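# Sort three grease guns into trays by grease amount

## Task

Find which of the three grease guns contains the most grease and which contains the least. Place the fullest one entirely inside the blue tray and the emptiest one entirely inside the red tray. The middle one stays on the table top, clear of both trays, with no part hanging past the table edge. All three must end up lying flat on a side. Guns may be picked up and their parts moved, but every part has to be back where it belongs on its own gun at the end.

## Robot and tools

Robot: two seven-joint arms, left_arm and right_arm, each with a parallel gripper and a wrist camera (cam_left_wrist, cam_right_wrist, both 672x504). Each arm stands on a tilted plate; both plates sit on one metal stand between the arms, and a plate with its half of the stand counts as part of its arm for the clearance check. Calibrated bases: left_arm at (+0.003, +0.214, +0.175) m, right_arm at (+0.004, -0.208, +0.175) m.

Frame: everything uses the scene frame. Origin is at table-top height, halfway between the nominal bases; +x points out over the table, +z up, left_arm is on the +y side (image left/right does not follow this). Positions in metres, orientations as quat_wxyz, velocities in m/s and rad/s. Reported hand poses may be off by a few centimetres, worse at long reach.

Gripper geometry: fingers point along the gripper's +z and close along its x. end_effector_position is the point between the pads; fingertips reach 15.0 mm past it. The housing (146 mm along the closing direction, 50 mm wide) starts 65 mm behind that point. A block on a post juts about 11 cm toward the gripper's -y, turning with it.

Row layout (shared by execute_actions and move): 18 numbers, all in [-1, 1], always for both arms: left dx, dy, dz, rx, ry, rz, gripper position, force_limit, speed, then the same nine for the right arm. dx..rz are offsets along scene axes from that arm's Hand target as it was when the action or move began; 1.0 equals 0.6 m or 180 degrees; rx, ry, rz form a single rotation vector applied about the Hand target's position. They are not absolute poses. Gripper numbers are absolute settings: position +1 fully open (108 mm), about -0.96 pads touching, -1 to grip (closes until stopped); force_limit -1 about 2.5 N up to +1 about 32 N per pad; speed -1 is 5 mm/s, +1 is 420 mm/s. A 0 in a gripper slot is a real command, so to keep a gripper unchanged resend its last three numbers. To leave an arm's pose alone send six zeros.

execute_actions(actions, cameras): actions is a list of actions; each action is a table of up to 15 rows, one per 1/30 s step, and a short table repeats its last row up to step 15. Every row within an action counts from that action's starting Hand target, not from the row before; a new action starts from the current Hand target, so repeating an offset moves further. Images arrive only for an empty actions list or when cameras names them ("all" or names).

move(target, speed, blend, blocking, cameras): target is one 18-number row or a list of up to 15 rows; every row is an offset from the Hand targets at the move's start. The gripper drives along straight lines. speed is m/s, 0.002 to 1, default 0.25 (turns at twice that in rad/s), one value or one per target. blend in metres rounds corners (0 means stop at each). A move is capped at 10 s and does not avoid obstacles or the other arm. blocking=false returns after about 0.5 s while motion continues. Result adds a move: line (done, off_target, moving, held, fault) and limits such as paced or held.

wait(seconds 0 to 3600) lets time pass; stop() brakes a running move; zoom_image(camera, region [x0, y0, x1, y1] pixels, at most 504 by 504) enlarges part of a newest wrist image; clear_fault(arm) clears a torque fault on left_arm or right_arm; finished_scene(scene, integer 1 to 3) ends the scene irreversibly.

Results: per arm end_effector_position, end_effector_quat_wxyz, velocities (omitted when joints are still), Hand target (last commanded pose after clipping; the next offsets count from it), Tool commands, joint positions and torques, motor temperatures. Gripper: is_grasped 1 means fingers were stopped by something before the commanded position; width_mm is pad gap; force_n is per-pad force. The hand often settles short of Hand target; send the gap as an extra offset. Orientation commands are clipped to 32 degrees from the measured one each step, so large turns need several steps and may swing the elbow.

Suggested order: look with an empty actions list, locate guns and trays, judge the grease content (by view, by parts, or by lifting and comparing), grasp each gun, place it lying on its side in the right spot, open, retreat, check images, then finished_scene.

Avoid: dropping guns or releasing them while moving, fast contact with table or objects, anything leaving the table. Keep the arms apart; never close a gripper on the other arm's fingers. An arm blocked by something keeps pushing, so command it back past its gripper. Contact torque at a joint's limit (waist 44.1, shoulder 44.3, upper arm roll 28.2, elbow 28.2, forearm roll 28.2, wrist pitch 15.2, wrist roll 15.8 N m, held weight included) or a motor pinned at its torque limit for 1 s causes a torque fault needing clear_fault. Motors heat when holding loads, stretched, or pushing; MOTOR HOT appears from 65 °C and at 80 °C the arm brakes for 30 to 60 s or more. Loose objects may occasionally get nudged.

Each tool is called after "Call:" as a command line: name --argument value for each argument, lists and objects as JSON in quotes; but a table of rows of numbers goes row by row, as --pt "numbers of a row", without its own name.

## Session

Call:
execute_actions --actions '[]'

Nothing of this call was run. Scene 2 begins with your next reply.

Call:
execute_actions --actions '[]'

Scene clock: 0.00 s.
left_arm: end_effector_position=(+0.2472, +0.6625, +0.1182) width_mm=0.00 is_grasped=0 force_n=0.00 end_effector_quat_wxyz=(+0.122, +0.052, +0.984, +0.119) | right_arm: end_effector_position=(+0.6925, -0.1029, +0.3554) width_mm=108.14 is_grasped=0 force_n=0.00 end_effector_quat_wxyz=(+0.013, -0.016, +0.982, +0.188)
Joint positions: left_arm=[0.806 -0.58 0.134 0.215 -0.461 -0.251 0.839] | right_arm=[0.432 0.614 0.081 1.951 -0.436 1.231 -0.246]
Joint velocities: within noise
Joint torques (N m): no reading
Motor temperatures (°C): left_arm=[33 32 32 37 36 30 42] | right_arm=[31 31 32 34 33 32 31]
Hand target: left_arm +0.2472, +0.6625, +0.1182; +0.122, +0.052, +0.984, +0.119 | right_arm +0.6925, -0.1029, +0.3554; +0.013, -0.016, +0.982, +0.188
Tool commands: left_gripper/position=-0.964 left_gripper/force_limit=+1.0 left_gripper/speed=+1.0 right_gripper/position=+1.0 right_gripper/force_limit=+1.0 right_gripper/speed=+1.0
camera_calibration:
cam_left_wrist: T_world_to_cam=[[-0.95986, 0.12823, -0.24946, 0.18581], [-0.04599, 0.80539, 0.59096, -0.56712], [0.27669, 0.57871, -0.76716, -0.23812]] pos_world=[0.21815, 0.57073, 0.19882]
cam_right_wrist: T_world_to_cam=[[-0.99864, -0.02467, -0.04592, 0.70704], [-0.04969, 0.71678, 0.69552, -0.11427], [0.01576, 0.69686, -0.71703, 0.43408]] pos_world=[0.69356, -0.20314, 0.42319]

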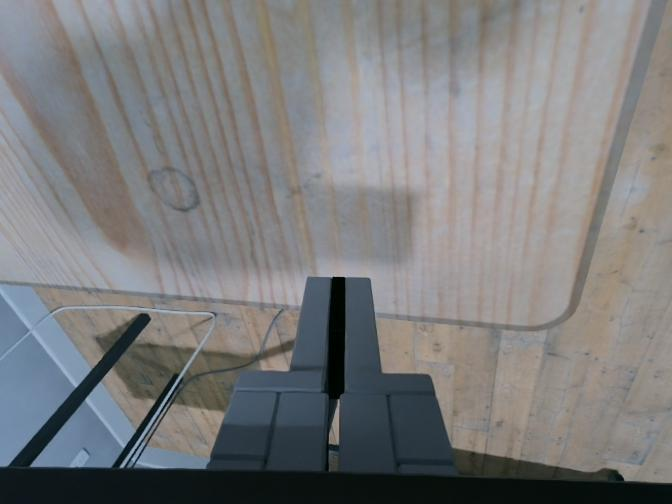

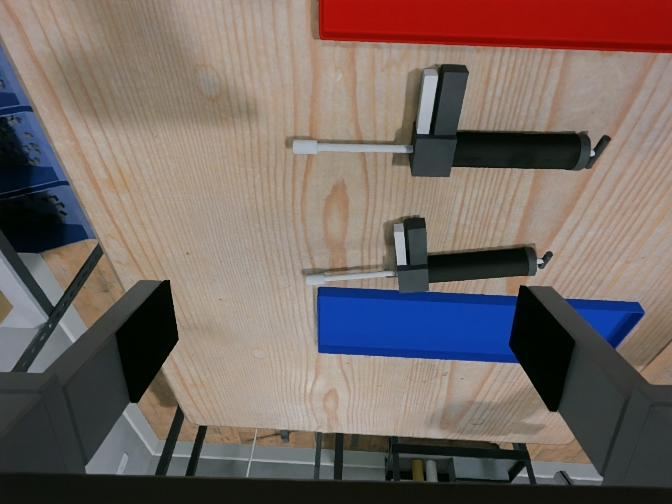

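Call:
move --target '[0.421,-0.6,0.403,-0.1227,0.0016,0.5276,0.1,0.5,0,-0.221,-0.3285,0,-0.1004,-0.0877,0.4829,0.1,0.5,0]' --speed 0.5 --cameras '["all"]'

Scene clock: 3.67 s.
left_arm: end_effector_position=(+0.4998, +0.3025, +0.3600) width_mm=58.50 is_grasped=0 force_n=0.00 end_effector_quat_wxyz=(+0.000, +0.707, -0.708, +0.000) | right_arm: end_effector_position=(+0.5599, -0.3000, +0.3554) width_mm=58.50 is_grasped=0 force_n=0.00 end_effector_quat_wxyz=(+0.000, +0.707, -0.708, -0.001)
Joint positions: left_arm=[1.327 -1.389 -1.105 1.068 -0.679 1.378 -1.97] | right_arm=[0.327 -0.001 0.137 1.275 -0.706 1.388 -1.708]
Joint torques (N m): left_arm=[-8 9.05 16.59 18.44 2 -1.28 -1.57] | right_arm=[6.09 -25.08 11.31 13.61 -4.67 -3.52 -1.96]
Hand target: left_arm +0.4998, +0.3025, +0.3600; +0.000, +0.707, -0.708, +0.000 | right_arm +0.5599, -0.3000, +0.3554; +0.000, +0.707, -0.708, -0.001
Off the commanded pose: left_arm 0.000 m, 0 deg | right_arm 0.000 m, 0 deg.
move: done
cam_left_wrist: T_world_to_cam=[[0.00718, -0.99975, -0.0211, 0.3105], [-0.92072, -0.01484, 0.38994, 0.34917], [-0.39016, 0.01662, -0.9206, 0.64438]] pos_world=[0.57067, 0.30489, 0.46361]
cam_right_wrist: T_world_to_cam=[[0.00267, -0.99989, -0.01488, -0.29444], [-0.9241, -0.00815, 0.38207, 0.40399], [-0.38215, 0.01273, -0.92401, 0.66457]] pos_world=[0.62808, -0.29958, 0.45534]

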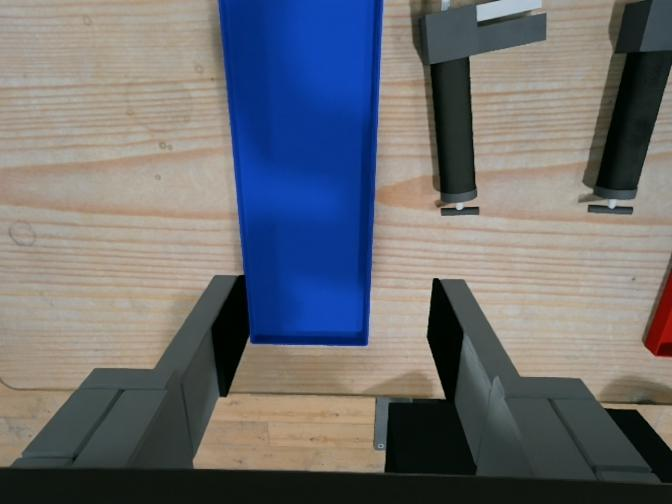

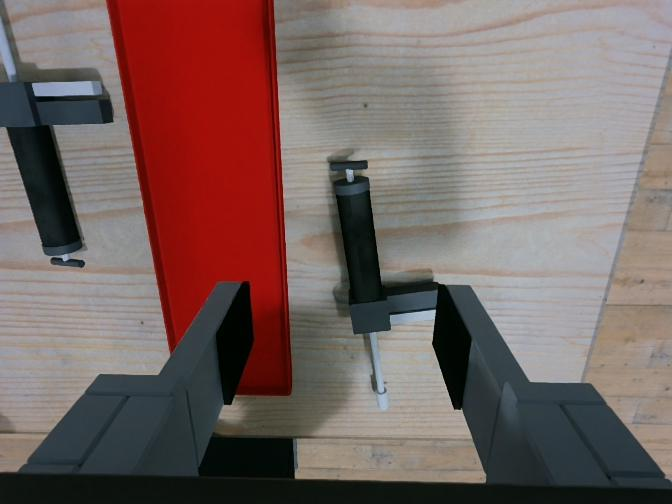

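Call:
move --pt "-0.055 -0.2 -0.1 -0.1305 0.1305 0.487 0.1 0.5 0 -0.253 -0.046 -0.35 0 0 -0.956 0.1 0.5 0" --pt "-0.055 -0.2 -0.1 -0.1305 0.1305 0.487 0.1 0.5 0 -0.253 -0.046 -0.5557 0 0 -0.956 0.1 0.5 0" --speed 0.4 --blend '[0.02,0]' --cameras '["cam_right_wrist"]'

Scene clock: 9.90 s.
left_arm: end_effector_position=(+0.4668, +0.1825, +0.3000) width_mm=58.50 is_grasped=0 force_n=0.00 end_effector_quat_wxyz=(+0.258, +0.966, -0.002, +0.000) | right_arm: end_effector_position=(+0.4181, -0.3418, +0.0512) width_mm=58.50 is_grasped=0 force_n=0.00 end_effector_quat_wxyz=(+0.013, +0.665, +0.746, +0.010)
Joint positions: left_arm=[1.319 -1.534 -1.176 0.847 -1.305 1.554 -3.347] | right_arm=[-0.137 0.059 -0.055 0.611 -1.436 0.558 1.755]
Joint torques (N m): left_arm=[-13.02 3.78 18.36 11.27 -2.35 -3.3 -1.54] | right_arm=[6.13 -24.73 8.13 5.35 2.61 -2.02 -1.31]
Hand target: left_arm +0.4668, +0.1825, +0.3000; +0.258, +0.966, -0.002, +0.000 | right_arm +0.4181, -0.3418, +0.0512; +0.013, +0.665, +0.746, +0.010 (not the last commanded pose)
Tool commands: left_gripper/position=+0.1 left_gripper/force_limit=+0.5 left_gripper/speed=+0.0 right_gripper/position=+0.1 right_gripper/force_limit=+0.5 right_gripper/speed=+0.0
Off the commanded pose: left_arm 0.000 m, 0 deg | right_arm 0.034 m, 2 deg.
TORQUE FAULT: the external load on joint 2 (shoulder) of the right arm reached its load limit, and that arm stopped. The contact can be on any part of that arm beyond that joint, not only on its tool. A torque fault puts only its own arm into a fault stop. That arm's remaining commands of this call were not run. The hold on joint 2 (shoulder) of that arm was moved back by the arm itself, up to 3 degrees, as the stop began. That arm is still stopped at the end of this call. While its stop runs, that arm, its gripper or tool too, takes no new command.
CLEAR FAULT: the right arm stays stopped (state 4) until you call clear_fault(arm="right_arm").
End effector pose when the fault began: right_arm: position (+0.4024, -0.3289, +0.0378), quat_wxyz (-0.007, +0.655, +0.756, -0.001)
Joint positions when the fault began: right_arm=[-0.137 0.107 -0.056 0.608 -1.432 0.559 1.752]
move: fault (right_arm)
cam_right_wrist: T_world_to_cam=[[-0.11767, 0.99285, -0.02006, 0.39129], [0.90467, 0.1155, 0.41015, -0.33505], [0.40954, 0.03011, -0.9118, 0.00424]] pos_world=[0.34742, -0.34992, 0.14914]

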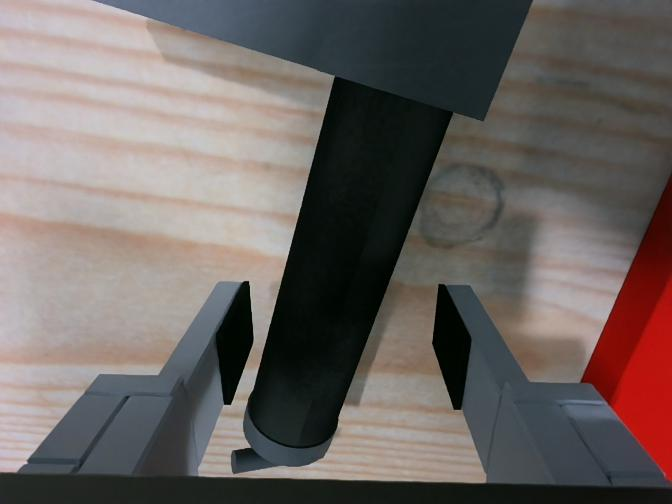

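Call:
clear_fault --arm "right_arm"

Call:
move --pt "0 0 0 0 0 0 0.1 0.5 0 0 0 0.1 0 0 0 0.1 0.5 0" --pt "0 0 0 0 0 0 0.1 0.5 0 -0.077 0.008 0.1 0 0 -0.083 0.1 0.5 0" --speed 0.2 --cameras '["cam_right_wrist"]'

Scene clock: 10.33 s.
left_arm: end_effector_position=(+0.4668, +0.1825, +0.3000) width_mm=58.50 is_grasped=0 force_n=0.00 end_effector_quat_wxyz=(+0.258, +0.966, -0.002, +0.000) | right_arm: end_effector_position=(+0.4181, -0.3418, +0.0512) width_mm=58.50 is_grasped=0 force_n=0.00 end_effector_quat_wxyz=(+0.013, +0.665, +0.746, +0.010)
Joint positions: left_arm=[1.319 -1.534 -1.176 0.847 -1.305 1.554 -3.347] | right_arm=[-0.137 0.059 -0.055 0.611 -1.436 0.558 1.755]
Joint torques (N m): left_arm=[-13.02 3.78 18.32 11.31 -2.24 -3.32 -1.52] | right_arm=[6.33 -24.74 8.15 5.38 2.53 -2.02 -1.31]
Hand target: left_arm +0.4668, +0.1825, +0.3000; +0.258, +0.966, -0.002, +0.000 | right_arm +0.4181, -0.3418, +0.0512; +0.013, +0.665, +0.746, +0.010 (not the last commanded pose)
Tool commands: left_gripper/position=+0.1 left_gripper/force_limit=+0.5 left_gripper/speed=+0.0 right_gripper/position=+0.1 right_gripper/force_limit=+0.5 right_gripper/speed=+0.0
Off the commanded pose: left_arm 0.000 m, 0 deg | right_arm 0.034 m, 2 deg.
TORQUE FAULT, CONTINUED: the right arm's stop, for the torque fault of joint 2 (shoulder) that an earlier result reported, is over. The call counts as one of the actions that you can send in this scene. The hold on joint 2 (shoulder) of that arm was moved back by the arm itself, up to 3 degrees, as the stop began. That arm's target is now where it stood when the stop ended, not its last command. That arm's gripper keeps its grip as last carried out, and that arm accepts commands again: back off and push less far.
CLEAR FAULT: your call cleared the right arm's torque fault. If a joint's load stays at its limit, that arm stops again at once.

Scene clock: 12.20 s.
left_arm: end_effector_position=(+0.4668, +0.1825, +0.3000) width_mm=58.50 is_grasped=0 force_n=0.00 end_effector_quat_wxyz=(+0.258, +0.966, -0.002, +0.000) | right_arm: end_effector_position=(+0.3719, -0.3370, +0.1112) width_mm=58.50 is_grasped=0 force_n=0.00 end_effector_quat_wxyz=(+0.014, +0.757, +0.653, +0.008)
Joint positions: left_arm=[1.319 -1.534 -1.176 0.847 -1.305 1.554 -3.347] | right_arm=[-0.091 -0.238 0.01 0.389 -1.261 0.644 1.914]
Joint torques (N m): left_arm=[-13.01 3.86 18.44 11.28 -2.39 -3.34 -1.53] | right_arm=[1.27 -19.9 10.44 5.14 -4.54 -3.49 2.08]
Hand target: left_arm +0.4668, +0.1825, +0.3000; +0.258, +0.966, -0.002, +0.000 | right_arm +0.3719, -0.3370, +0.1112; +0.014, +0.757, +0.653, +0.008
Off the commanded pose: left_arm 0.000 m, 0 deg | right_arm 0.000 m, 0 deg.
move: done
cam_right_wrist: T_world_to_cam=[[0.14223, 0.98963, -0.01998, 0.28455], [0.9039, -0.12163, 0.41008, -0.39805], [0.4034, -0.07638, -0.91183, 0.04411]] pos_world=[0.30153, -0.32664, 0.20914]

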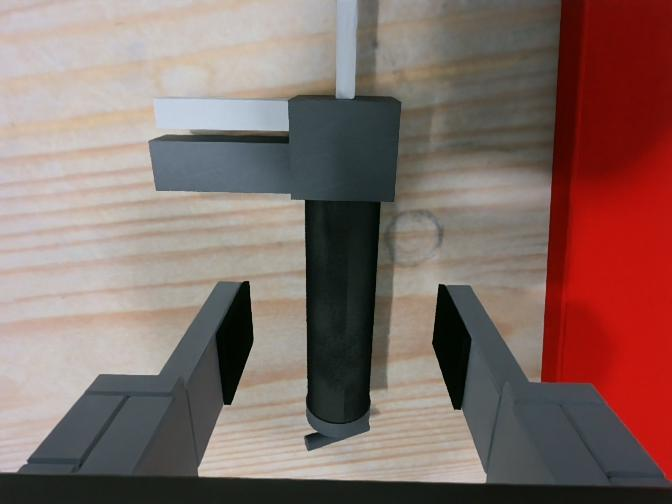

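Call:
move --pt "0 0 0 0 0 0 0.1 0.5 0 0.008 0 -0.149 0 0 0 0.1 0.5 0" --pt "0 0 0 0 0 0 0.1 0.5 0 0.008 0 -0.149 0 0 0 -1 0.5 -0.3" --pt "0 0 0 0 0 0 0.1 0.5 0 0.008 0 0.206 0 0 0 -1 0.5 -0.3" --pt "0 -0.179 -0.108 0 0 0 0.1 0.5 0 0.163 0.295 0.206 0 0 0.547 -1 0.5 -0.3" --speed '[0.1,0.1,0.2,0.3]' --blend '[0,0,0.03,0]' --cameras '["all"]'

Scene clock: 23.20 s.
left_arm: end_effector_position=(+0.4668, +0.0751, +0.2352) width_mm=58.50 is_grasped=0 force_n=0.00 end_effector_quat_wxyz=(+0.258, +0.966, -0.002, +0.000) | right_arm: end_effector_position=(+0.4697, -0.1600, +0.2348) width_mm=35.27 is_grasped=1 force_n=41.16 end_effector_quat_wxyz=(+0.003, -0.001, +1.000, +0.016)
Joint positions: left_arm=[1.296 -1.647 -1.46 0.901 -1.557 1.42 -3.471] | right_arm=[0.282 0.144 0.248 0.908 -0.842 1.043 0.288]
Joint torques (N m): left_arm=[-8.29 9.31 21.66 13.23 -2.28 -3.52 -1.65] | right_arm=[16.19 -14.46 17.24 22.59 4.68 -1.58 -1.85]
Hand target: left_arm +0.4668, +0.0751, +0.2352; +0.258, +0.966, -0.002, +0.000 | right_arm +0.4697, -0.1600, +0.2348; +0.003, -0.001, +1.000, +0.016
Off the commanded pose: left_arm 0.000 m, 0 deg | right_arm 0.000 m, 0 deg.
move: done
cam_left_wrist: T_world_to_cam=[[0.99975, -0.0059, -0.02142, -0.45718], [0.01354, -0.60271, 0.79785, -0.12378], [-0.01762, -0.79794, -0.60248, 0.33297]] pos_world=[0.46461, 0.18839, 0.28957]
cam_right_wrist: T_world_to_cam=[[-0.99979, -0.0048, -0.02002, 0.47529], [-0.01259, 0.91196, 0.41008, 0.08032], [0.01629, 0.41025, -0.91183, 0.3906]] pos_world=[0.46983, -0.23122, 0.33274]

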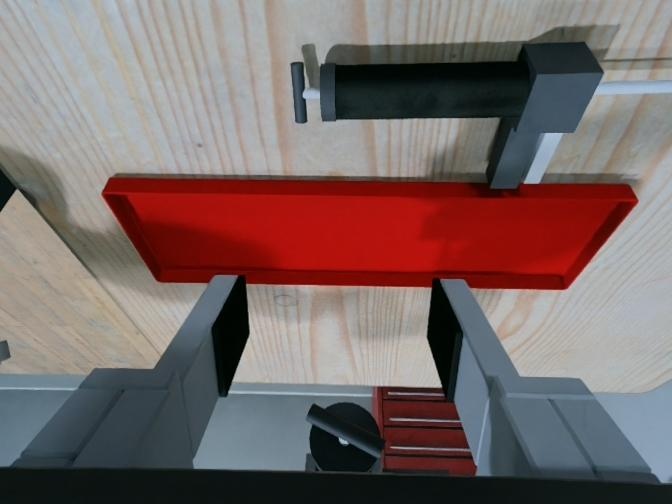

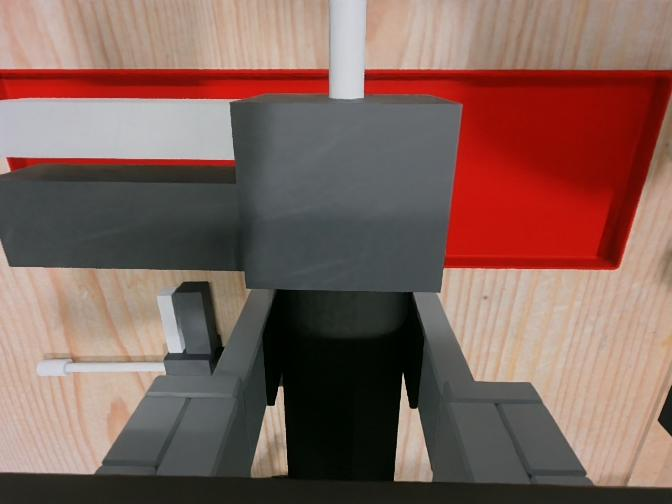

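Call:
move --pt "0 -0.1618 0 0 0 0 0.1 0.5 0 0 0 0 0 0 0 -1 0.5 -0.3" --pt "0 -0.1618 0 0 0 0 -1 0.3 -0.5 0 0 0 0 0 0 -1 0.5 -0.3" --pt "0 -0.02 0 0 0 0 -1 0.3 -0.5 0 0 0 0 0 0 -1 0.5 -0.3" --speed '[0.2,0.2,0.06]' --cameras '["all"]'

Scene clock: 26.93 s.
left_arm: end_effector_position=(+0.4667, +0.0629, +0.2352) width_mm=7.62 is_grasped=1 force_n=36.37 end_effector_quat_wxyz=(+0.259, +0.966, -0.002, +0.000) | right_arm: end_effector_position=(+0.4697, -0.1600, +0.2349) width_mm=35.27 is_grasped=1 force_n=42.40 end_effector_quat_wxyz=(+0.003, -0.001, +1.000, +0.016)
Joint positions: left_arm=[1.291 -1.655 -1.475 0.919 -1.569 1.413 -3.495] | right_arm=[0.282 0.144 0.248 0.908 -0.842 1.043 0.288]
Joint torques (N m): left_arm=[-4.7 16.02 31.67 1.04 3.81 -1.7 1.49] | right_arm=[11.2 -29.13 11.08 20.24 -3.02 0.55 2.87]
Hand target: left_arm +0.4668, +0.0631, +0.2352; +0.258, +0.966, -0.002, +0.000 | right_arm +0.4697, -0.1600, +0.2348; +0.003, -0.001, +1.000, +0.016
Off the commanded pose: left_arm 0.000 m, 0 deg | right_arm 0.000 m, 0 deg.
move: done
cam_left_wrist: T_world_to_cam=[[0.99975, -0.00619, -0.02138, -0.45721], [0.01334, -0.60253, 0.79798, -0.13111], [-0.01782, -0.79807, -0.6023, 0.3233]] pos_world=[0.46461, 0.17619, 0.28957]
cam_right_wrist: T_world_to_cam=[[-0.99979, -0.00488, -0.02007, 0.47528], [-0.01269, 0.91187, 0.41028, 0.08028], [0.01629, 0.41045, -0.91174, 0.39062]] pos_world=[0.46983, -0.23122, 0.33274]

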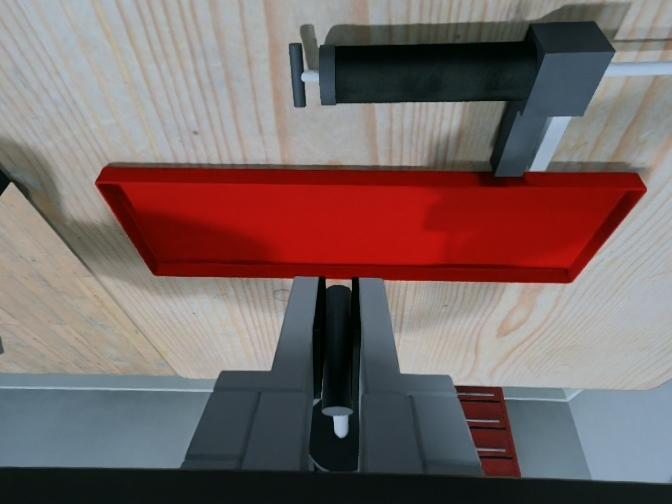

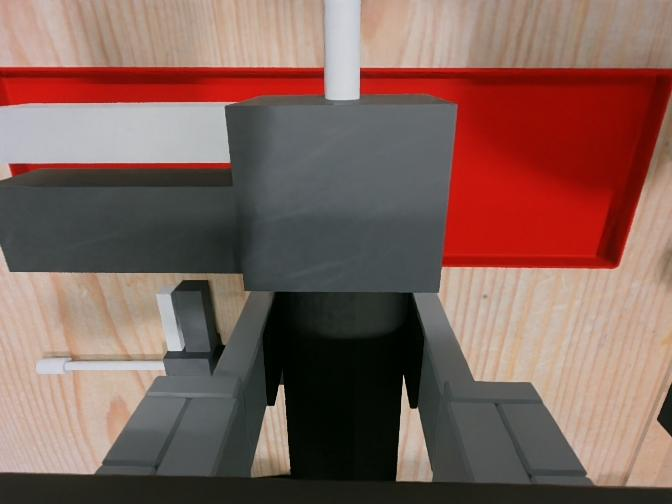

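Call:
move --pt "0 0 0 0 0 0 0.1 0.5 0 0 0 0 0 0 0 -1 0.5 -0.3" --pt "0 0.085 0 0 0 0 0.1 0.5 0 0 0 0 0 0 0 -1 0.5 -0.3" --speed 0.2 --cameras '["cam_left_wrist"]'

Call:
zoom_image --camera "cam_left_wrist" --region '[220, 240, 460, 480]'

Scene clock: 28.37 s.
left_arm: end_effector_position=(+0.4668, +0.1141, +0.2352) width_mm=58.49 is_grasped=0 force_n=0.00 end_effector_quat_wxyz=(+0.258, +0.966, -0.002, +0.000) | right_arm: end_effector_position=(+0.4697, -0.1600, +0.2349) width_mm=35.27 is_grasped=1 force_n=40.96 end_effector_quat_wxyz=(+0.003, -0.001, +1.000, +0.016)
Joint positions: left_arm=[1.32 -1.622 -1.405 0.849 -1.518 1.444 -3.39] | right_arm=[0.282 0.144 0.247 0.908 -0.842 1.043 0.288]
Joint torques (N m): left_arm=[-8.08 15.83 27.76 8.65 1.32 0.02 1.52] | right_arm=[15.65 -14.28 17.32 18.22 -2.07 -3.82 -2]
Hand target: left_arm +0.4668, +0.1141, +0.2352; +0.258, +0.966, -0.002, +0.000 | right_arm +0.4697, -0.1600, +0.2348; +0.003, -0.001, +1.000, +0.016
Off the commanded pose: left_arm 0.000 m, 0 deg | right_arm 0.000 m, 0 deg.
move: done
cam_left_wrist: T_world_to_cam=[[0.99975, -0.0059, -0.02142, -0.45695], [0.01354, -0.60271, 0.79785, -0.10033], [-0.01762, -0.79794, -0.60248, 0.36401]] pos_world=[0.46461, 0.22729, 0.28957]

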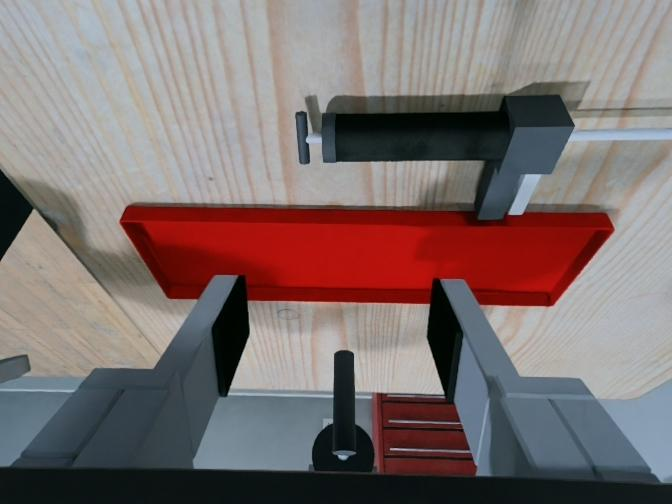

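Scaled by 2.100 from the camera's image (finer frame: 960x720).

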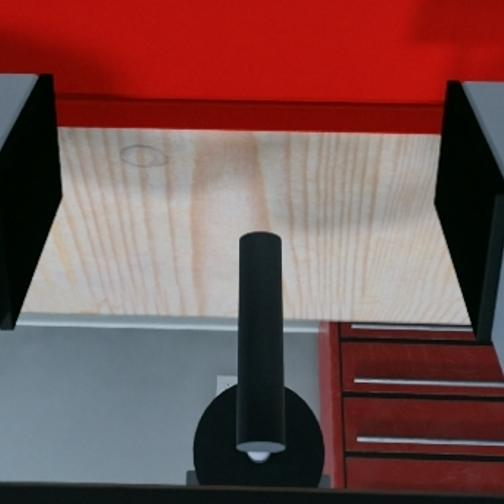

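Call:
move --pt "0 -0.0885 0 0 0 0 0.1 0.5 0 0 0 0 0 0 0 -1 0.5 -0.3" --pt "0 -0.0885 0 0 0 0 -1 0.3 -0.3 0 0 0 0 0 0 -1 0.5 -0.3" --pt "0 -0.2315 0 0 0 0 -1 0.3 -0.3 0 0 0 0 0 0 -1 0.5 -0.3" --pt "0 -0.2315 0 0 0 0 0.1 0.3 0 0 0 0 0 0 0 -1 0.5 -0.3" --pt "0 0 0 0 0 0 0.1 0.3 0 0 0 0 0 0 0 -1 0.5 -0.3" --speed '[0.2,0.1,0.07,0.1,0.2]' --cameras '["all"]'

Scene clock: 34.13 s.
left_arm: end_effector_position=(+0.4668, +0.1141, +0.2352) width_mm=58.49 is_grasped=0 force_n=0.00 end_effector_quat_wxyz=(+0.258, +0.966, -0.002, +0.000) | right_arm: end_effector_position=(+0.4697, -0.1600, +0.2349) width_mm=35.27 is_grasped=1 force_n=40.91 end_effector_quat_wxyz=(+0.003, -0.001, +1.000, +0.016)
Joint positions: left_arm=[1.32 -1.622 -1.405 0.849 -1.518 1.445 -3.39] | right_arm=[0.282 0.144 0.247 0.908 -0.842 1.043 0.288]
Joint torques (N m): left_arm=[-8.02 15.77 27.85 8.71 1.23 0.05 1.59] | right_arm=[14.18 -14.3 15.71 13.89 -0.26 -1.55 -1.68]
Motor temperatures (°C): left_arm=[33 32 36 39 36 30 42] | right_arm=[31 32 37 36 33 32 31]
Hand target: left_arm +0.4668, +0.1141, +0.2352; +0.258, +0.966, -0.002, +0.000 | right_arm +0.4697, -0.1600, +0.2348; +0.003, -0.001, +1.000, +0.016
Off the commanded pose: left_arm 0.000 m, 0 deg | right_arm 0.000 m, 0 deg.
move: done
cam_left_wrist: T_world_to_cam=[[0.99975, -0.0059, -0.02142, -0.45695], [0.01354, -0.60271, 0.79785, -0.10033], [-0.01762, -0.79794, -0.60248, 0.36401]] pos_world=[0.46461, 0.22729, 0.28957]
cam_right_wrist: T_world_to_cam=[[-0.99979, -0.0048, -0.02002, 0.47529], [-0.01259, 0.91196, 0.41008, 0.08032], [0.01629, 0.41025, -0.91183, 0.3906]] pos_world=[0.46983, -0.23122, 0.33274]

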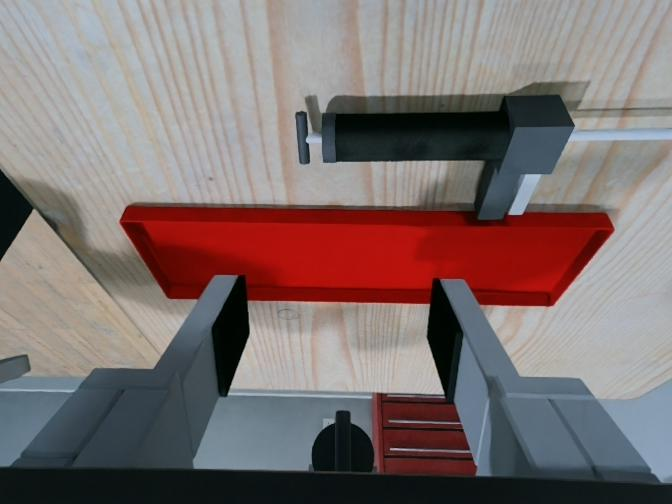

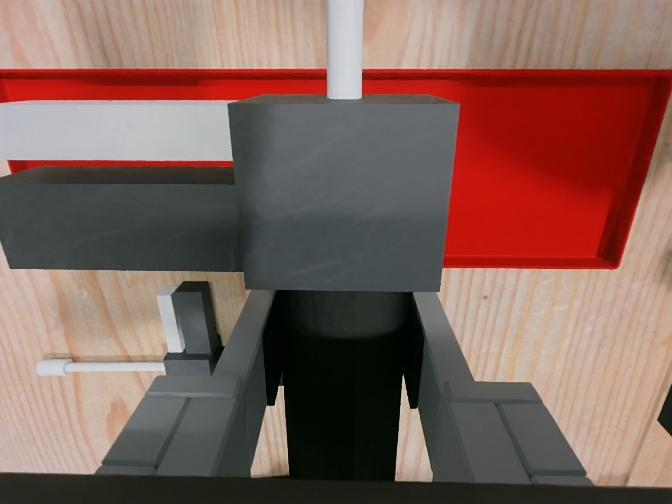

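Call:
move --pt "-0.1 0.5 0.15 0 0 0 0.1 0.3 0 0 0 0 0 0 0 -1 0.5 -0.3" --pt "-0.2 0.85 0.15 0 0 0 0.1 0.3 0 -0.037 0.4 0 0 0 0.3 -1 0.5 -0.3" --pt "-0.2 0.85 0.15 0 0 0 0.1 0.3 0 -0.037 0.842 -0.09 0 0 0.5 -1 0.5 -0.3" --speed 0.35 --blend '[0.05,0.05,0]' --cameras '["all"]'

Scene clock: 38.70 s.
left_arm: end_effector_position=(+0.3468, +0.6241, +0.3252) width_mm=58.49 is_grasped=0 force_n=0.00 end_effector_quat_wxyz=(+0.258, +0.966, -0.002, +0.000) | right_arm: end_effector_position=(+0.4468, +0.3441, +0.1807) width_mm=35.28 is_grasped=1 force_n=40.75 end_effector_quat_wxyz=(-0.161, +0.695, -0.698, -0.064)
Joint positions: left_arm=[1.755 -0.812 -0.5 1.125 -0.591 1.665 -2.617] | right_arm=[0.866 1.773 0.314 2.707 -0.959 1.091 -1.098]
Joint torques (N m): left_arm=[-2.44 -8.69 15.51 19.5 1.7 0.95 1.49] | right_arm=[22.2 -47.78 3.97 21.76 4.47 -5.55 -1.99]
Hand target: left_arm +0.3468, +0.6241, +0.3252; +0.258, +0.966, -0.002, +0.000 | right_arm +0.4475, +0.3452, +0.1808; +0.009, +0.707, -0.707, -0.013
Off the commanded pose: left_arm 0.000 m, 0 deg | right_arm 0.001 m, 20 deg.
elbow stopped short (right arm): the move would have taken joint 4 (elbow) straighter than the controller allows.
move: off_target (right_arm)
cam_left_wrist: T_world_to_cam=[[0.99975, -0.0059, -0.02142, -0.33204], [0.01354, -0.60271, 0.79785, 0.13693], [-0.01762, -0.79794, -0.60248, 0.82315]] pos_world=[0.34461, 0.73739, 0.37957]
cam_right_wrist: T_world_to_cam=[[0.02342, -0.94506, -0.32607, 0.37529], [-0.96702, -0.10416, 0.23243, 0.45075], [-0.25362, 0.30987, -0.91633, 0.29078]] pos_world=[0.50084, 0.31152, 0.28405]

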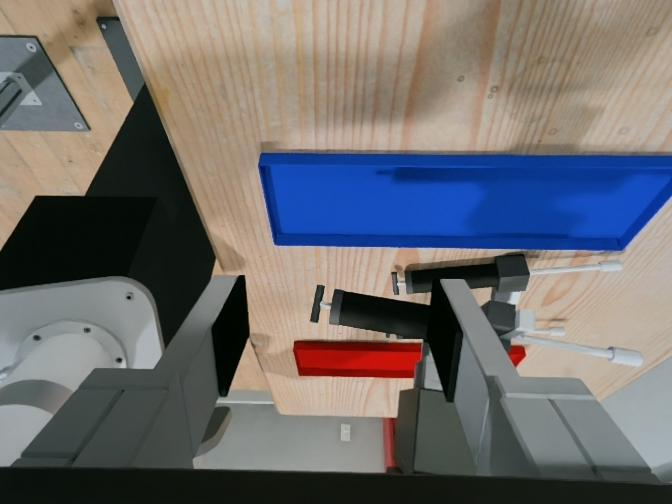

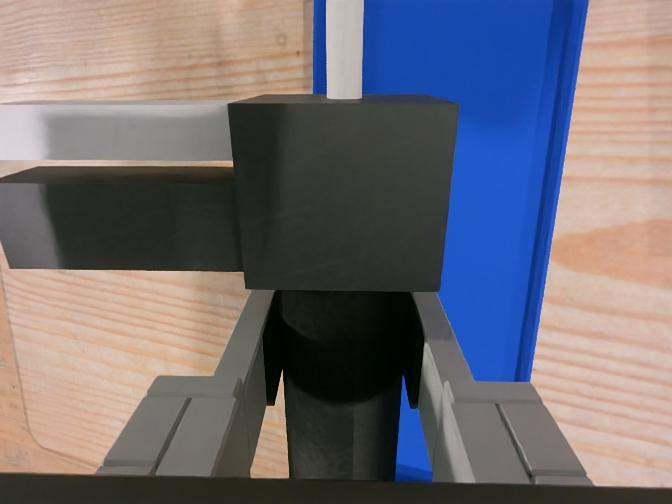

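Call:
move --target '[0,0,0,0,0,0,0.1,0.3,0,0,0,-0.15,0,0,0,-1,0.5,-0.3]' --speed 0.2 --cameras '["all"]'

Scene clock: 40.67 s.
left_arm: end_effector_position=(+0.3468, +0.6241, +0.3252) width_mm=58.49 is_grasped=0 force_n=0.00 end_effector_quat_wxyz=(+0.258, +0.966, -0.002, +0.000) | right_arm: end_effector_position=(+0.4467, +0.3439, +0.0909) width_mm=35.28 is_grasped=1 force_n=40.73 end_effector_quat_wxyz=(-0.173, +0.693, -0.697, -0.068)
Joint positions: left_arm=[1.755 -0.812 -0.5 1.125 -0.591 1.665 -2.617] | right_arm=[0.806 1.886 0.152 2.707 -0.863 0.899 -1.103]
Joint torques (N m): left_arm=[-2.55 -8.69 15.45 19.38 1.72 0.86 1.55] | right_arm=[22.08 -41 3.13 22.33 4.39 -5.68 -2.04]
Hand target: left_arm +0.3468, +0.6241, +0.3252; +0.258, +0.966, -0.002, +0.000 | right_arm +0.4475, +0.3452, +0.0908; +0.009, +0.707, -0.707, -0.013
Off the commanded pose: left_arm 0.000 m, 0 deg | right_arm 0.002 m, 22 deg.
elbow stopped short (right arm): the move would have taken joint 4 (elbow) straighter than the controller allows.
move: off_target (right_arm)
cam_left_wrist: T_world_to_cam=[[0.99975, -0.0059, -0.02142, -0.33204], [0.01354, -0.60271, 0.79785, 0.13693], [-0.01762, -0.79794, -0.60248, 0.82315]] pos_world=[0.34461, 0.73739, 0.37957]
cam_right_wrist: T_world_to_cam=[[0.02683, -0.9374, -0.34723, 0.34364], [-0.97007, -0.10828, 0.21736, 0.47566], [-0.24135, 0.331, -0.91224, 0.19539]] pos_world=[0.49936, 0.30896, 0.19417]

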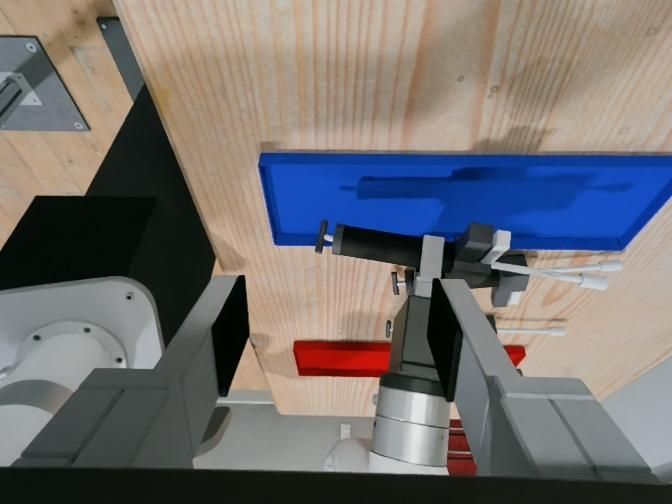

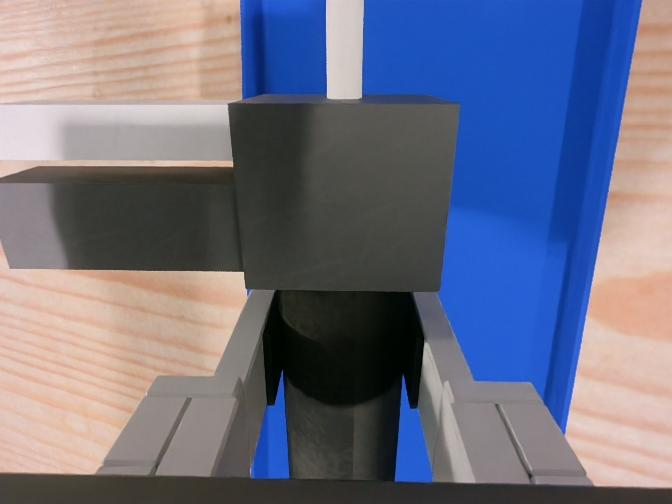

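Call:
move --target '[0,0,0,0,0,0,0.1,0.3,0,-0.0625,-0.0587,0,0,0,0,-1,0.5,-0.3]' --speed 0.15 --cameras '["all"]'

Scene clock: 43.23 s.
left_arm: end_effector_position=(+0.3468, +0.6241, +0.3252) width_mm=58.49 is_grasped=0 force_n=0.00 end_effector_quat_wxyz=(+0.258, +0.966, -0.002, +0.000) | right_arm: end_effector_position=(+0.4095, +0.3090, +0.0910) width_mm=35.28 is_grasped=1 force_n=40.74 end_effector_quat_wxyz=(-0.060, +0.705, -0.706, -0.035)
Joint positions: left_arm=[1.755 -0.812 -0.5 1.125 -0.591 1.665 -2.617] | right_arm=[0.885 1.858 0.052 2.707 -0.669 1.16 -1.129]
Joint torques (N m): left_arm=[-2.6 -8.71 15.52 19.42 1.67 0.93 1.52] | right_arm=[21.5 -47.5 2.23 24.38 4.51 -4.76 -1.99]
Hand target: left_arm +0.3468, +0.6241, +0.3252; +0.258, +0.966, -0.002, +0.000 | right_arm +0.4100, +0.3100, +0.0908; +0.009, +0.707, -0.707, -0.013
Off the commanded pose: left_arm 0.000 m, 0 deg | right_arm 0.001 m, 8 deg.
elbow stopped short (right arm): the move would have taken joint 4 (elbow) straighter than the controller allows.
move: off_target (right_arm)
cam_left_wrist: T_world_to_cam=[[0.99975, -0.0059, -0.02142, -0.33204], [0.01354, -0.60271, 0.79785, 0.13693], [-0.01762, -0.79794, -0.60248, 0.82315]] pos_world=[0.34461, 0.73739, 0.37957]
cam_right_wrist: T_world_to_cam=[[0.00588, -0.98891, -0.14841, 0.31838], [-0.93712, -0.05724, 0.34429, 0.3949], [-0.34897, 0.13706, -0.92706, 0.30333]] pos_world=[0.47405, 0.29588, 0.1925]

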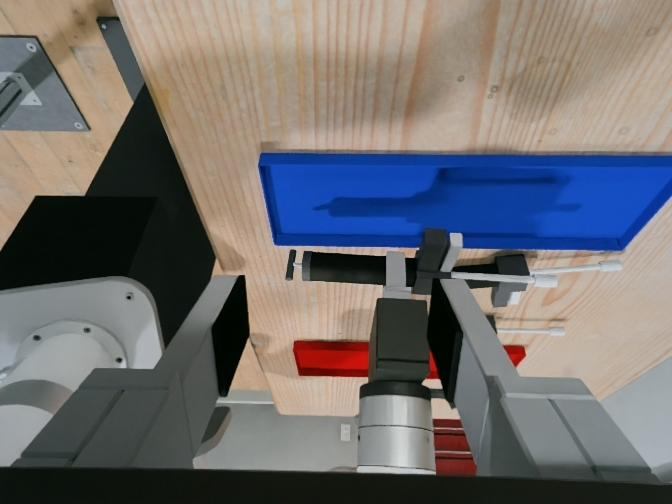

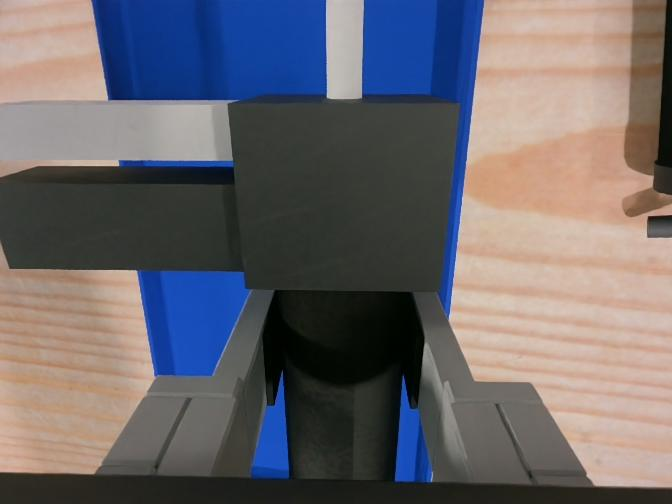

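Call:
move --pt "0 0 0 0 0 0 0.1 0.3 0 0 0.013 -0.06 0 0 0 -1 0.5 -0.3" --pt "0 0 0 0 0 0 0.1 0.3 0 0 0.013 -0.107 0 0 0 -1 0.5 -0.3" --speed '[0.15,0.06]' --cameras '["all"]'

Scene clock: 46.73 s.
left_arm: end_effector_position=(+0.3468, +0.6241, +0.3252) width_mm=58.49 is_grasped=0 force_n=0.00 end_effector_quat_wxyz=(+0.258, +0.966, -0.002, +0.000) | right_arm: end_effector_position=(+0.4095, +0.3167, +0.0270) width_mm=35.28 is_grasped=1 force_n=40.23 end_effector_quat_wxyz=(-0.094, +0.702, -0.704, -0.047)
Joint positions: left_arm=[1.755 -0.812 -0.5 1.125 -0.591 1.665 -2.617] | right_arm=[0.871 1.958 -0.179 2.707 -0.457 0.949 -1.16]
Joint torques (N m): left_arm=[-2.48 -8.71 15.48 19.5 1.74 0.77 1.42] | right_arm=[14.39 -18.84 -1.55 15.51 4.28 -1.88 -2.06]
Hand target: left_arm +0.3468, +0.6241, +0.3252; +0.258, +0.966, -0.002, +0.000 | right_arm +0.4100, +0.3178, +0.0266; +0.009, +0.707, -0.707, -0.013
Off the commanded pose: left_arm 0.000 m, 0 deg | right_arm 0.001 m, 12 deg.
elbow stopped short (right arm): the move would have taken joint 4 (elbow) straighter than the controller allows.
move: off_target (right_arm)
cam_left_wrist: T_world_to_cam=[[0.99975, -0.0059, -0.02142, -0.33204], [0.01354, -0.60271, 0.79785, 0.13693], [-0.01762, -0.79794, -0.60248, 0.82315]] pos_world=[0.34461, 0.73739, 0.37957]
cam_right_wrist: T_world_to_cam=[[0.0095, -0.97733, -0.21151, 0.313], [-0.94789, -0.07616, 0.30935, 0.42872], [-0.31844, 0.19755, -0.92713, 0.21136]] pos_world=[0.47071, 0.2968, 0.12954]

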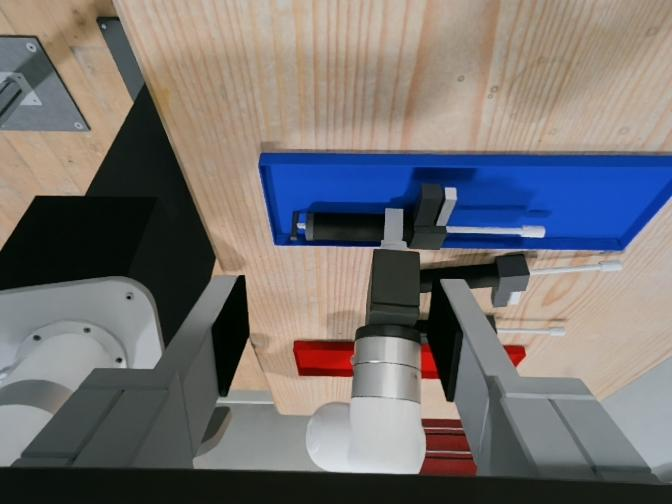

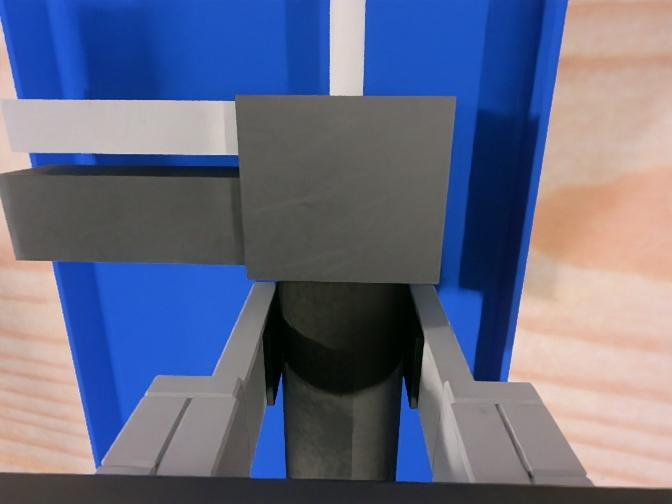

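Call:
move --pt "0 0 0 0 0 0 0.1 0.3 0 0 0 0 0 0 0 -0.1 0.5 -0.5" --pt "0 0 0 0 0 0 0.1 0.3 0 0 0 0.2 0 0 0 -0.1 0.5 -0.5" --pt "0 0 0 0 0 0 0.1 0.3 0 0.217 -0.48 0.22 0 0 0.0 -0.1 0.5 -0.5" --speed '[0.2,0.15,0.4]' --blend '[0,0.02,0]' --cameras '["all"]'

Scene clock: 50.87 s.
left_arm: end_effector_position=(+0.3468, +0.6241, +0.3252) width_mm=58.49 is_grasped=0 force_n=0.00 end_effector_quat_wxyz=(+0.258, +0.966, -0.002, +0.000) | right_arm: end_effector_position=(+0.5402, +0.0298, +0.1586) width_mm=47.50 is_grasped=0 force_n=0.00 end_effector_quat_wxyz=(+0.009, +0.707, -0.707, -0.013)
Joint positions: left_arm=[1.755 -0.812 -0.5 1.125 -0.591 1.665 -2.617] | right_arm=[0.874 0.925 -0.354 1.598 -0.456 0.957 -1.399]
Joint torques (N m): left_arm=[-2.44 -8.79 15.59 19.34 1.62 0.84 1.42] | right_arm=[20.29 -34.57 5.28 15.55 -4.44 -3.46 2.25]
Hand target: left_arm +0.3468, +0.6241, +0.3252; +0.258, +0.966, -0.002, +0.000 | right_arm +0.5402, +0.0298, +0.1586; +0.009, +0.707, -0.707, -0.013
Off the commanded pose: left_arm 0.000 m, 0 deg | right_arm 0.000 m, 0 deg.
elbow stopped short (right arm): the move would have taken joint 4 (elbow) straighter than the controller allows.
move: done
cam_left_wrist: T_world_to_cam=[[0.99975, -0.0059, -0.02142, -0.33204], [0.01354, -0.60271, 0.79785, 0.13693], [-0.01762, -0.79794, -0.60248, 0.82315]] pos_world=[0.34461, 0.73739, 0.37957]
cam_right_wrist: T_world_to_cam=[[0.00483, -0.99979, -0.01993, 0.03198], [-0.91192, -0.01259, 0.41017, 0.45272], [-0.41033, 0.01619, -0.91179, 0.48431]] pos_world=[0.61142, 0.02983, 0.25654]

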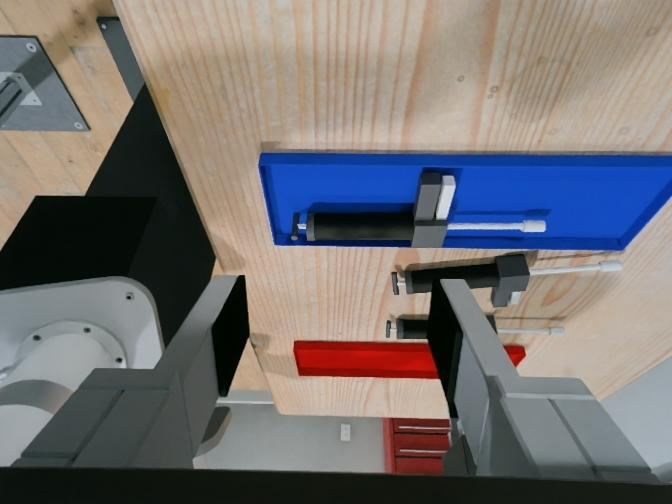

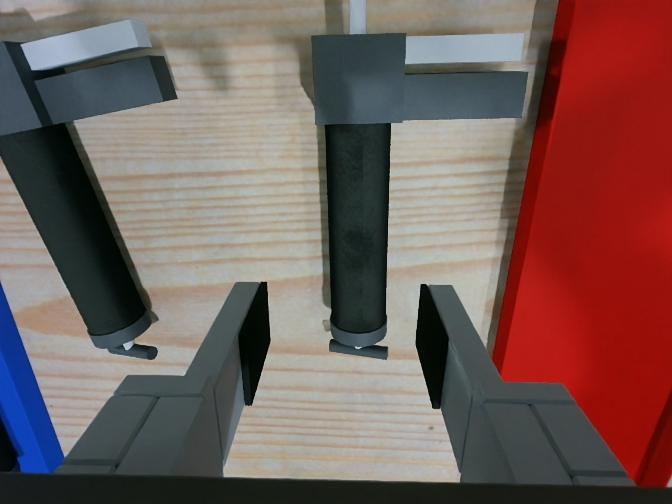

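Call:
move --pt "0.1 -0.2 0 0 0 0 0.1 0.3 0 0.039 -0.014 -0.1 0 0 0.005 -0.1 0.5 -0.5" --pt "0.1 -0.3 0 0 0 0 0.1 0.3 0 0.039 -0.014 -0.2277 0 0 0.005 -0.1 0.5 -0.5" --pt "0.1 -0.3 0 0 0 0 0.1 0.3 0 0.039 -0.014 -0.2277 0 0 0.005 -1 0.5 -0.3" --pt "0.1 -0.3 0 0 0 0 0.1 0.3 0 0.039 -0.014 0.127 0 0 0.005 -1 0.5 -0.3" --pt "0.2 -0.865 -0.15 0 0 0 0.1 0.3 0 -0.117 -0.3163 0.127 0 0 -0.495 -1 0.5 -0.3" --speed '[0.25,0.12,0.1,0.25,0.35]' --blend '[0.02,0,0,0.03,0]' --cameras '["cam_left_wrist"]'

Scene clock: 57.20 s.
left_arm: end_effector_position=(+0.4668, +0.1051, +0.2352) width_mm=58.49 is_grasped=0 force_n=0.00 end_effector_quat_wxyz=(+0.258, +0.966, -0.002, +0.000) | right_arm: end_effector_position=(+0.4700, -0.1600, +0.2348) width_mm=35.28 is_grasped=1 force_n=41.64 end_effector_quat_wxyz=(+0.003, -0.008, +1.000, +0.016)
Joint positions: left_arm=[1.31 -1.605 -1.426 0.86 -1.515 1.417 -3.41] | right_arm=[1.232 0.181 -0.735 0.891 -0.695 0.945 0.172]
Joint torques (N m): left_arm=[-8 8 20.58 13.65 -2.21 -3.49 -1.5] | right_arm=[15.52 -15.64 9.68 15.62 -4.53 -1.57 2.17]
Hand target: left_arm +0.4668, +0.1051, +0.2352; +0.258, +0.966, -0.002, +0.000 | right_arm +0.4700, -0.1600, +0.2348; +0.003, -0.008, +1.000, +0.016
Off the commanded pose: left_arm 0.000 m, 0 deg | right_arm 0.000 m, 0 deg.
move: done
cam_left_wrist: T_world_to_cam=[[0.99975, -0.00584, -0.0215, -0.45699], [0.01364, -0.60271, 0.79784, -0.10574], [-0.01762, -0.79794, -0.60248, 0.3569]] pos_world=[0.46461, 0.21839, 0.28957]

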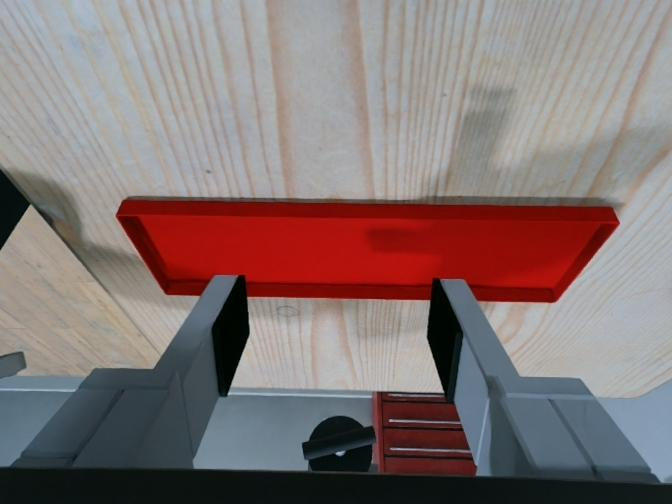

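Call:
move --pt "-0.003 -0.2135 0 0 0 0 0.1 0.3 0 0 0 0 0 0 0 -1 0.5 -0.3" --pt "-0.003 -0.2135 0 0 0 0 -1 0.3 -0.5 0 0 0 0 0 0 -1 0.5 -0.3" --pt "-0.003 -0.07 0 0 0 0 -1 0.3 -0.5 0 0 0 0 0 0 -1 0.5 -0.3" --speed '[0.2,0.2,0.07]' --cameras '["all"]'

Call:
move --pt "0 0 0 0 0 0 0.1 0.5 0 0 0 0 0 0 0 -1 0.5 -0.3" --pt "0 0.085 0 0 0 0 0.1 0.5 0 0 0 0 0 0 0 -1 0.5 -0.3" --speed 0.2 --cameras '["cam_left_wrist"]'

Call:
zoom_image --camera "cam_left_wrist" --region '[220, 240, 460, 480]'

Scene clock: 60.90 s.
left_arm: end_effector_position=(+0.4650, +0.0631, +0.2352) width_mm=38.27 is_grasped=1 force_n=36.90 end_effector_quat_wxyz=(+0.258, +0.966, -0.002, +0.000) | right_arm: end_effector_position=(+0.4700, -0.1600, +0.2349) width_mm=35.28 is_grasped=1 force_n=41.46 end_effector_quat_wxyz=(+0.003, -0.008, +1.000, +0.016)
Joint positions: left_arm=[1.283 -1.635 -1.485 0.913 -1.557 1.393 -3.496] | right_arm=[1.232 0.181 -0.735 0.891 -0.695 0.945 0.173]
Joint torques (N m): left_arm=[-0.75 14.39 37.26 -3.87 5.09 -5.59 1.3] | right_arm=[-0.08 -9.79 -1.02 19.95 1.43 5.14 -1.06]
Hand target: left_arm +0.4650, +0.0631, +0.2352; +0.258, +0.966, -0.002, +0.000 | right_arm +0.4700, -0.1600, +0.2348; +0.003, -0.008, +1.000, +0.016
Off the commanded pose: left_arm 0.000 m, 0 deg | right_arm 0.000 m, 0 deg.
move: done
cam_left_wrist: T_world_to_cam=[[0.99975, -0.0059, -0.02142, -0.45545], [0.01354, -0.60271, 0.79785, -0.13105], [-0.01762, -0.79794, -0.60248, 0.32328]] pos_world=[0.46281, 0.17629, 0.28957]
cam_right_wrist: T_world_to_cam=[[-0.99959, -0.02051, -0.02005, 0.47297], [-0.02693, 0.91161, 0.41017, 0.08699], [0.00986, 0.41054, -0.91179, 0.39366]] pos_world=[0.47123, -0.23121, 0.33274]

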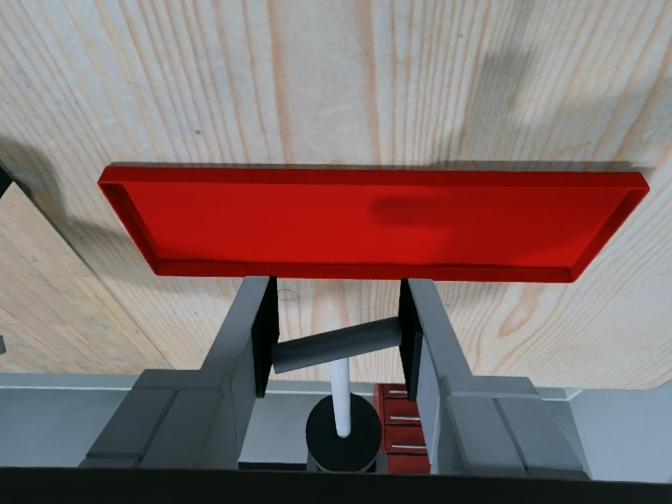

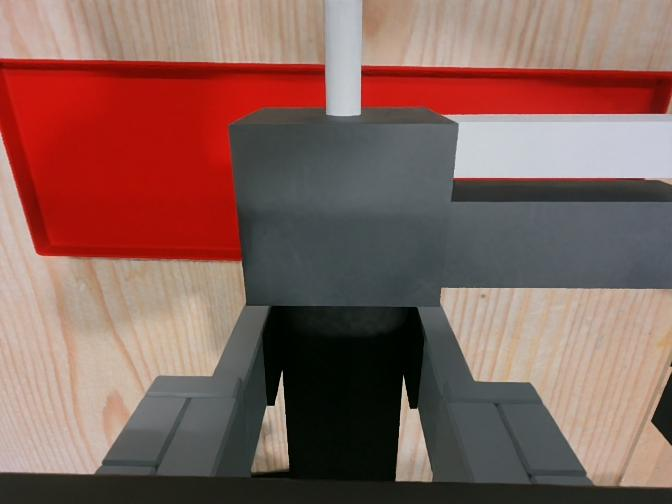

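Scene clock: 62.17 s.
left_arm: end_effector_position=(+0.4650, +0.1141, +0.2352) width_mm=58.50 is_grasped=0 force_n=0.00 end_effector_quat_wxyz=(+0.258, +0.966, -0.002, +0.000) | right_arm: end_effector_position=(+0.4700, -0.1600, +0.2349) width_mm=35.28 is_grasped=1 force_n=41.34 end_effector_quat_wxyz=(+0.003, -0.008, +1.000, +0.016)
Joint positions: left_arm=[1.311 -1.601 -1.413 0.843 -1.506 1.423 -3.392] | right_arm=[1.232 0.181 -0.735 0.891 -0.695 0.945 0.173]
Joint torques (N m): left_arm=[-8.06 15.78 27.52 9 1.24 0.04 1.56] | right_arm=[15.61 -5.72 14.28 15.67 -2.14 -4 -0.37]
Hand target: left_arm +0.4650, +0.1141, +0.2352; +0.258, +0.966, -0.002, +0.000 | right_arm +0.4700, -0.1600, +0.2348; +0.003, -0.008, +1.000, +0.016
Off the commanded pose: left_arm 0.000 m, 0 deg | right_arm 0.000 m, 0 deg.
move: done
cam_left_wrist: T_world_to_cam=[[0.99975, -0.0059, -0.02142, -0.45515], [0.01354, -0.60271, 0.79785, -0.10031], [-0.01762, -0.79794, -0.60248, 0.36397]] pos_world=[0.46281, 0.22729, 0.28957]

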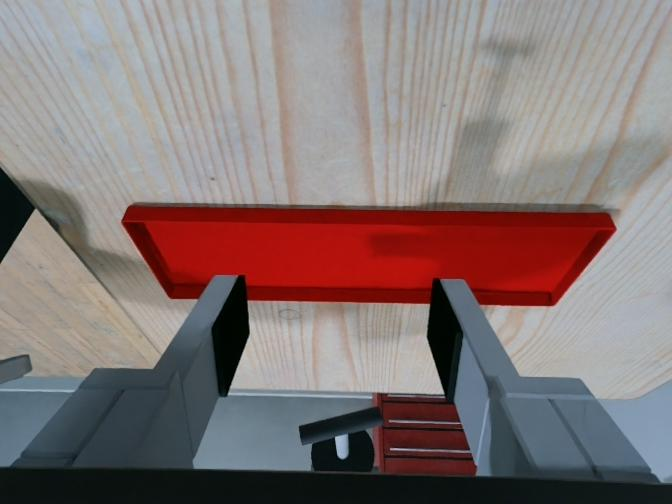

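Scaled by 2.100 from the camera's image (finer frame: 960x720).

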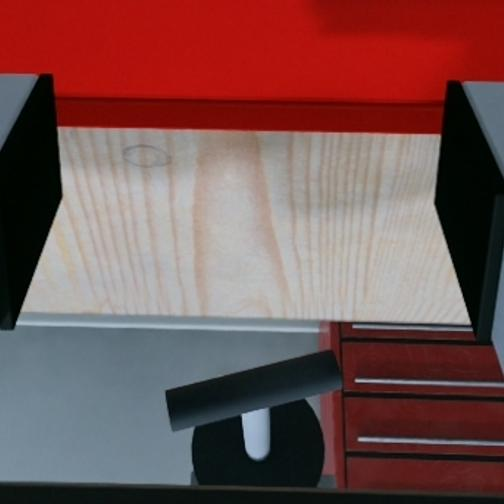

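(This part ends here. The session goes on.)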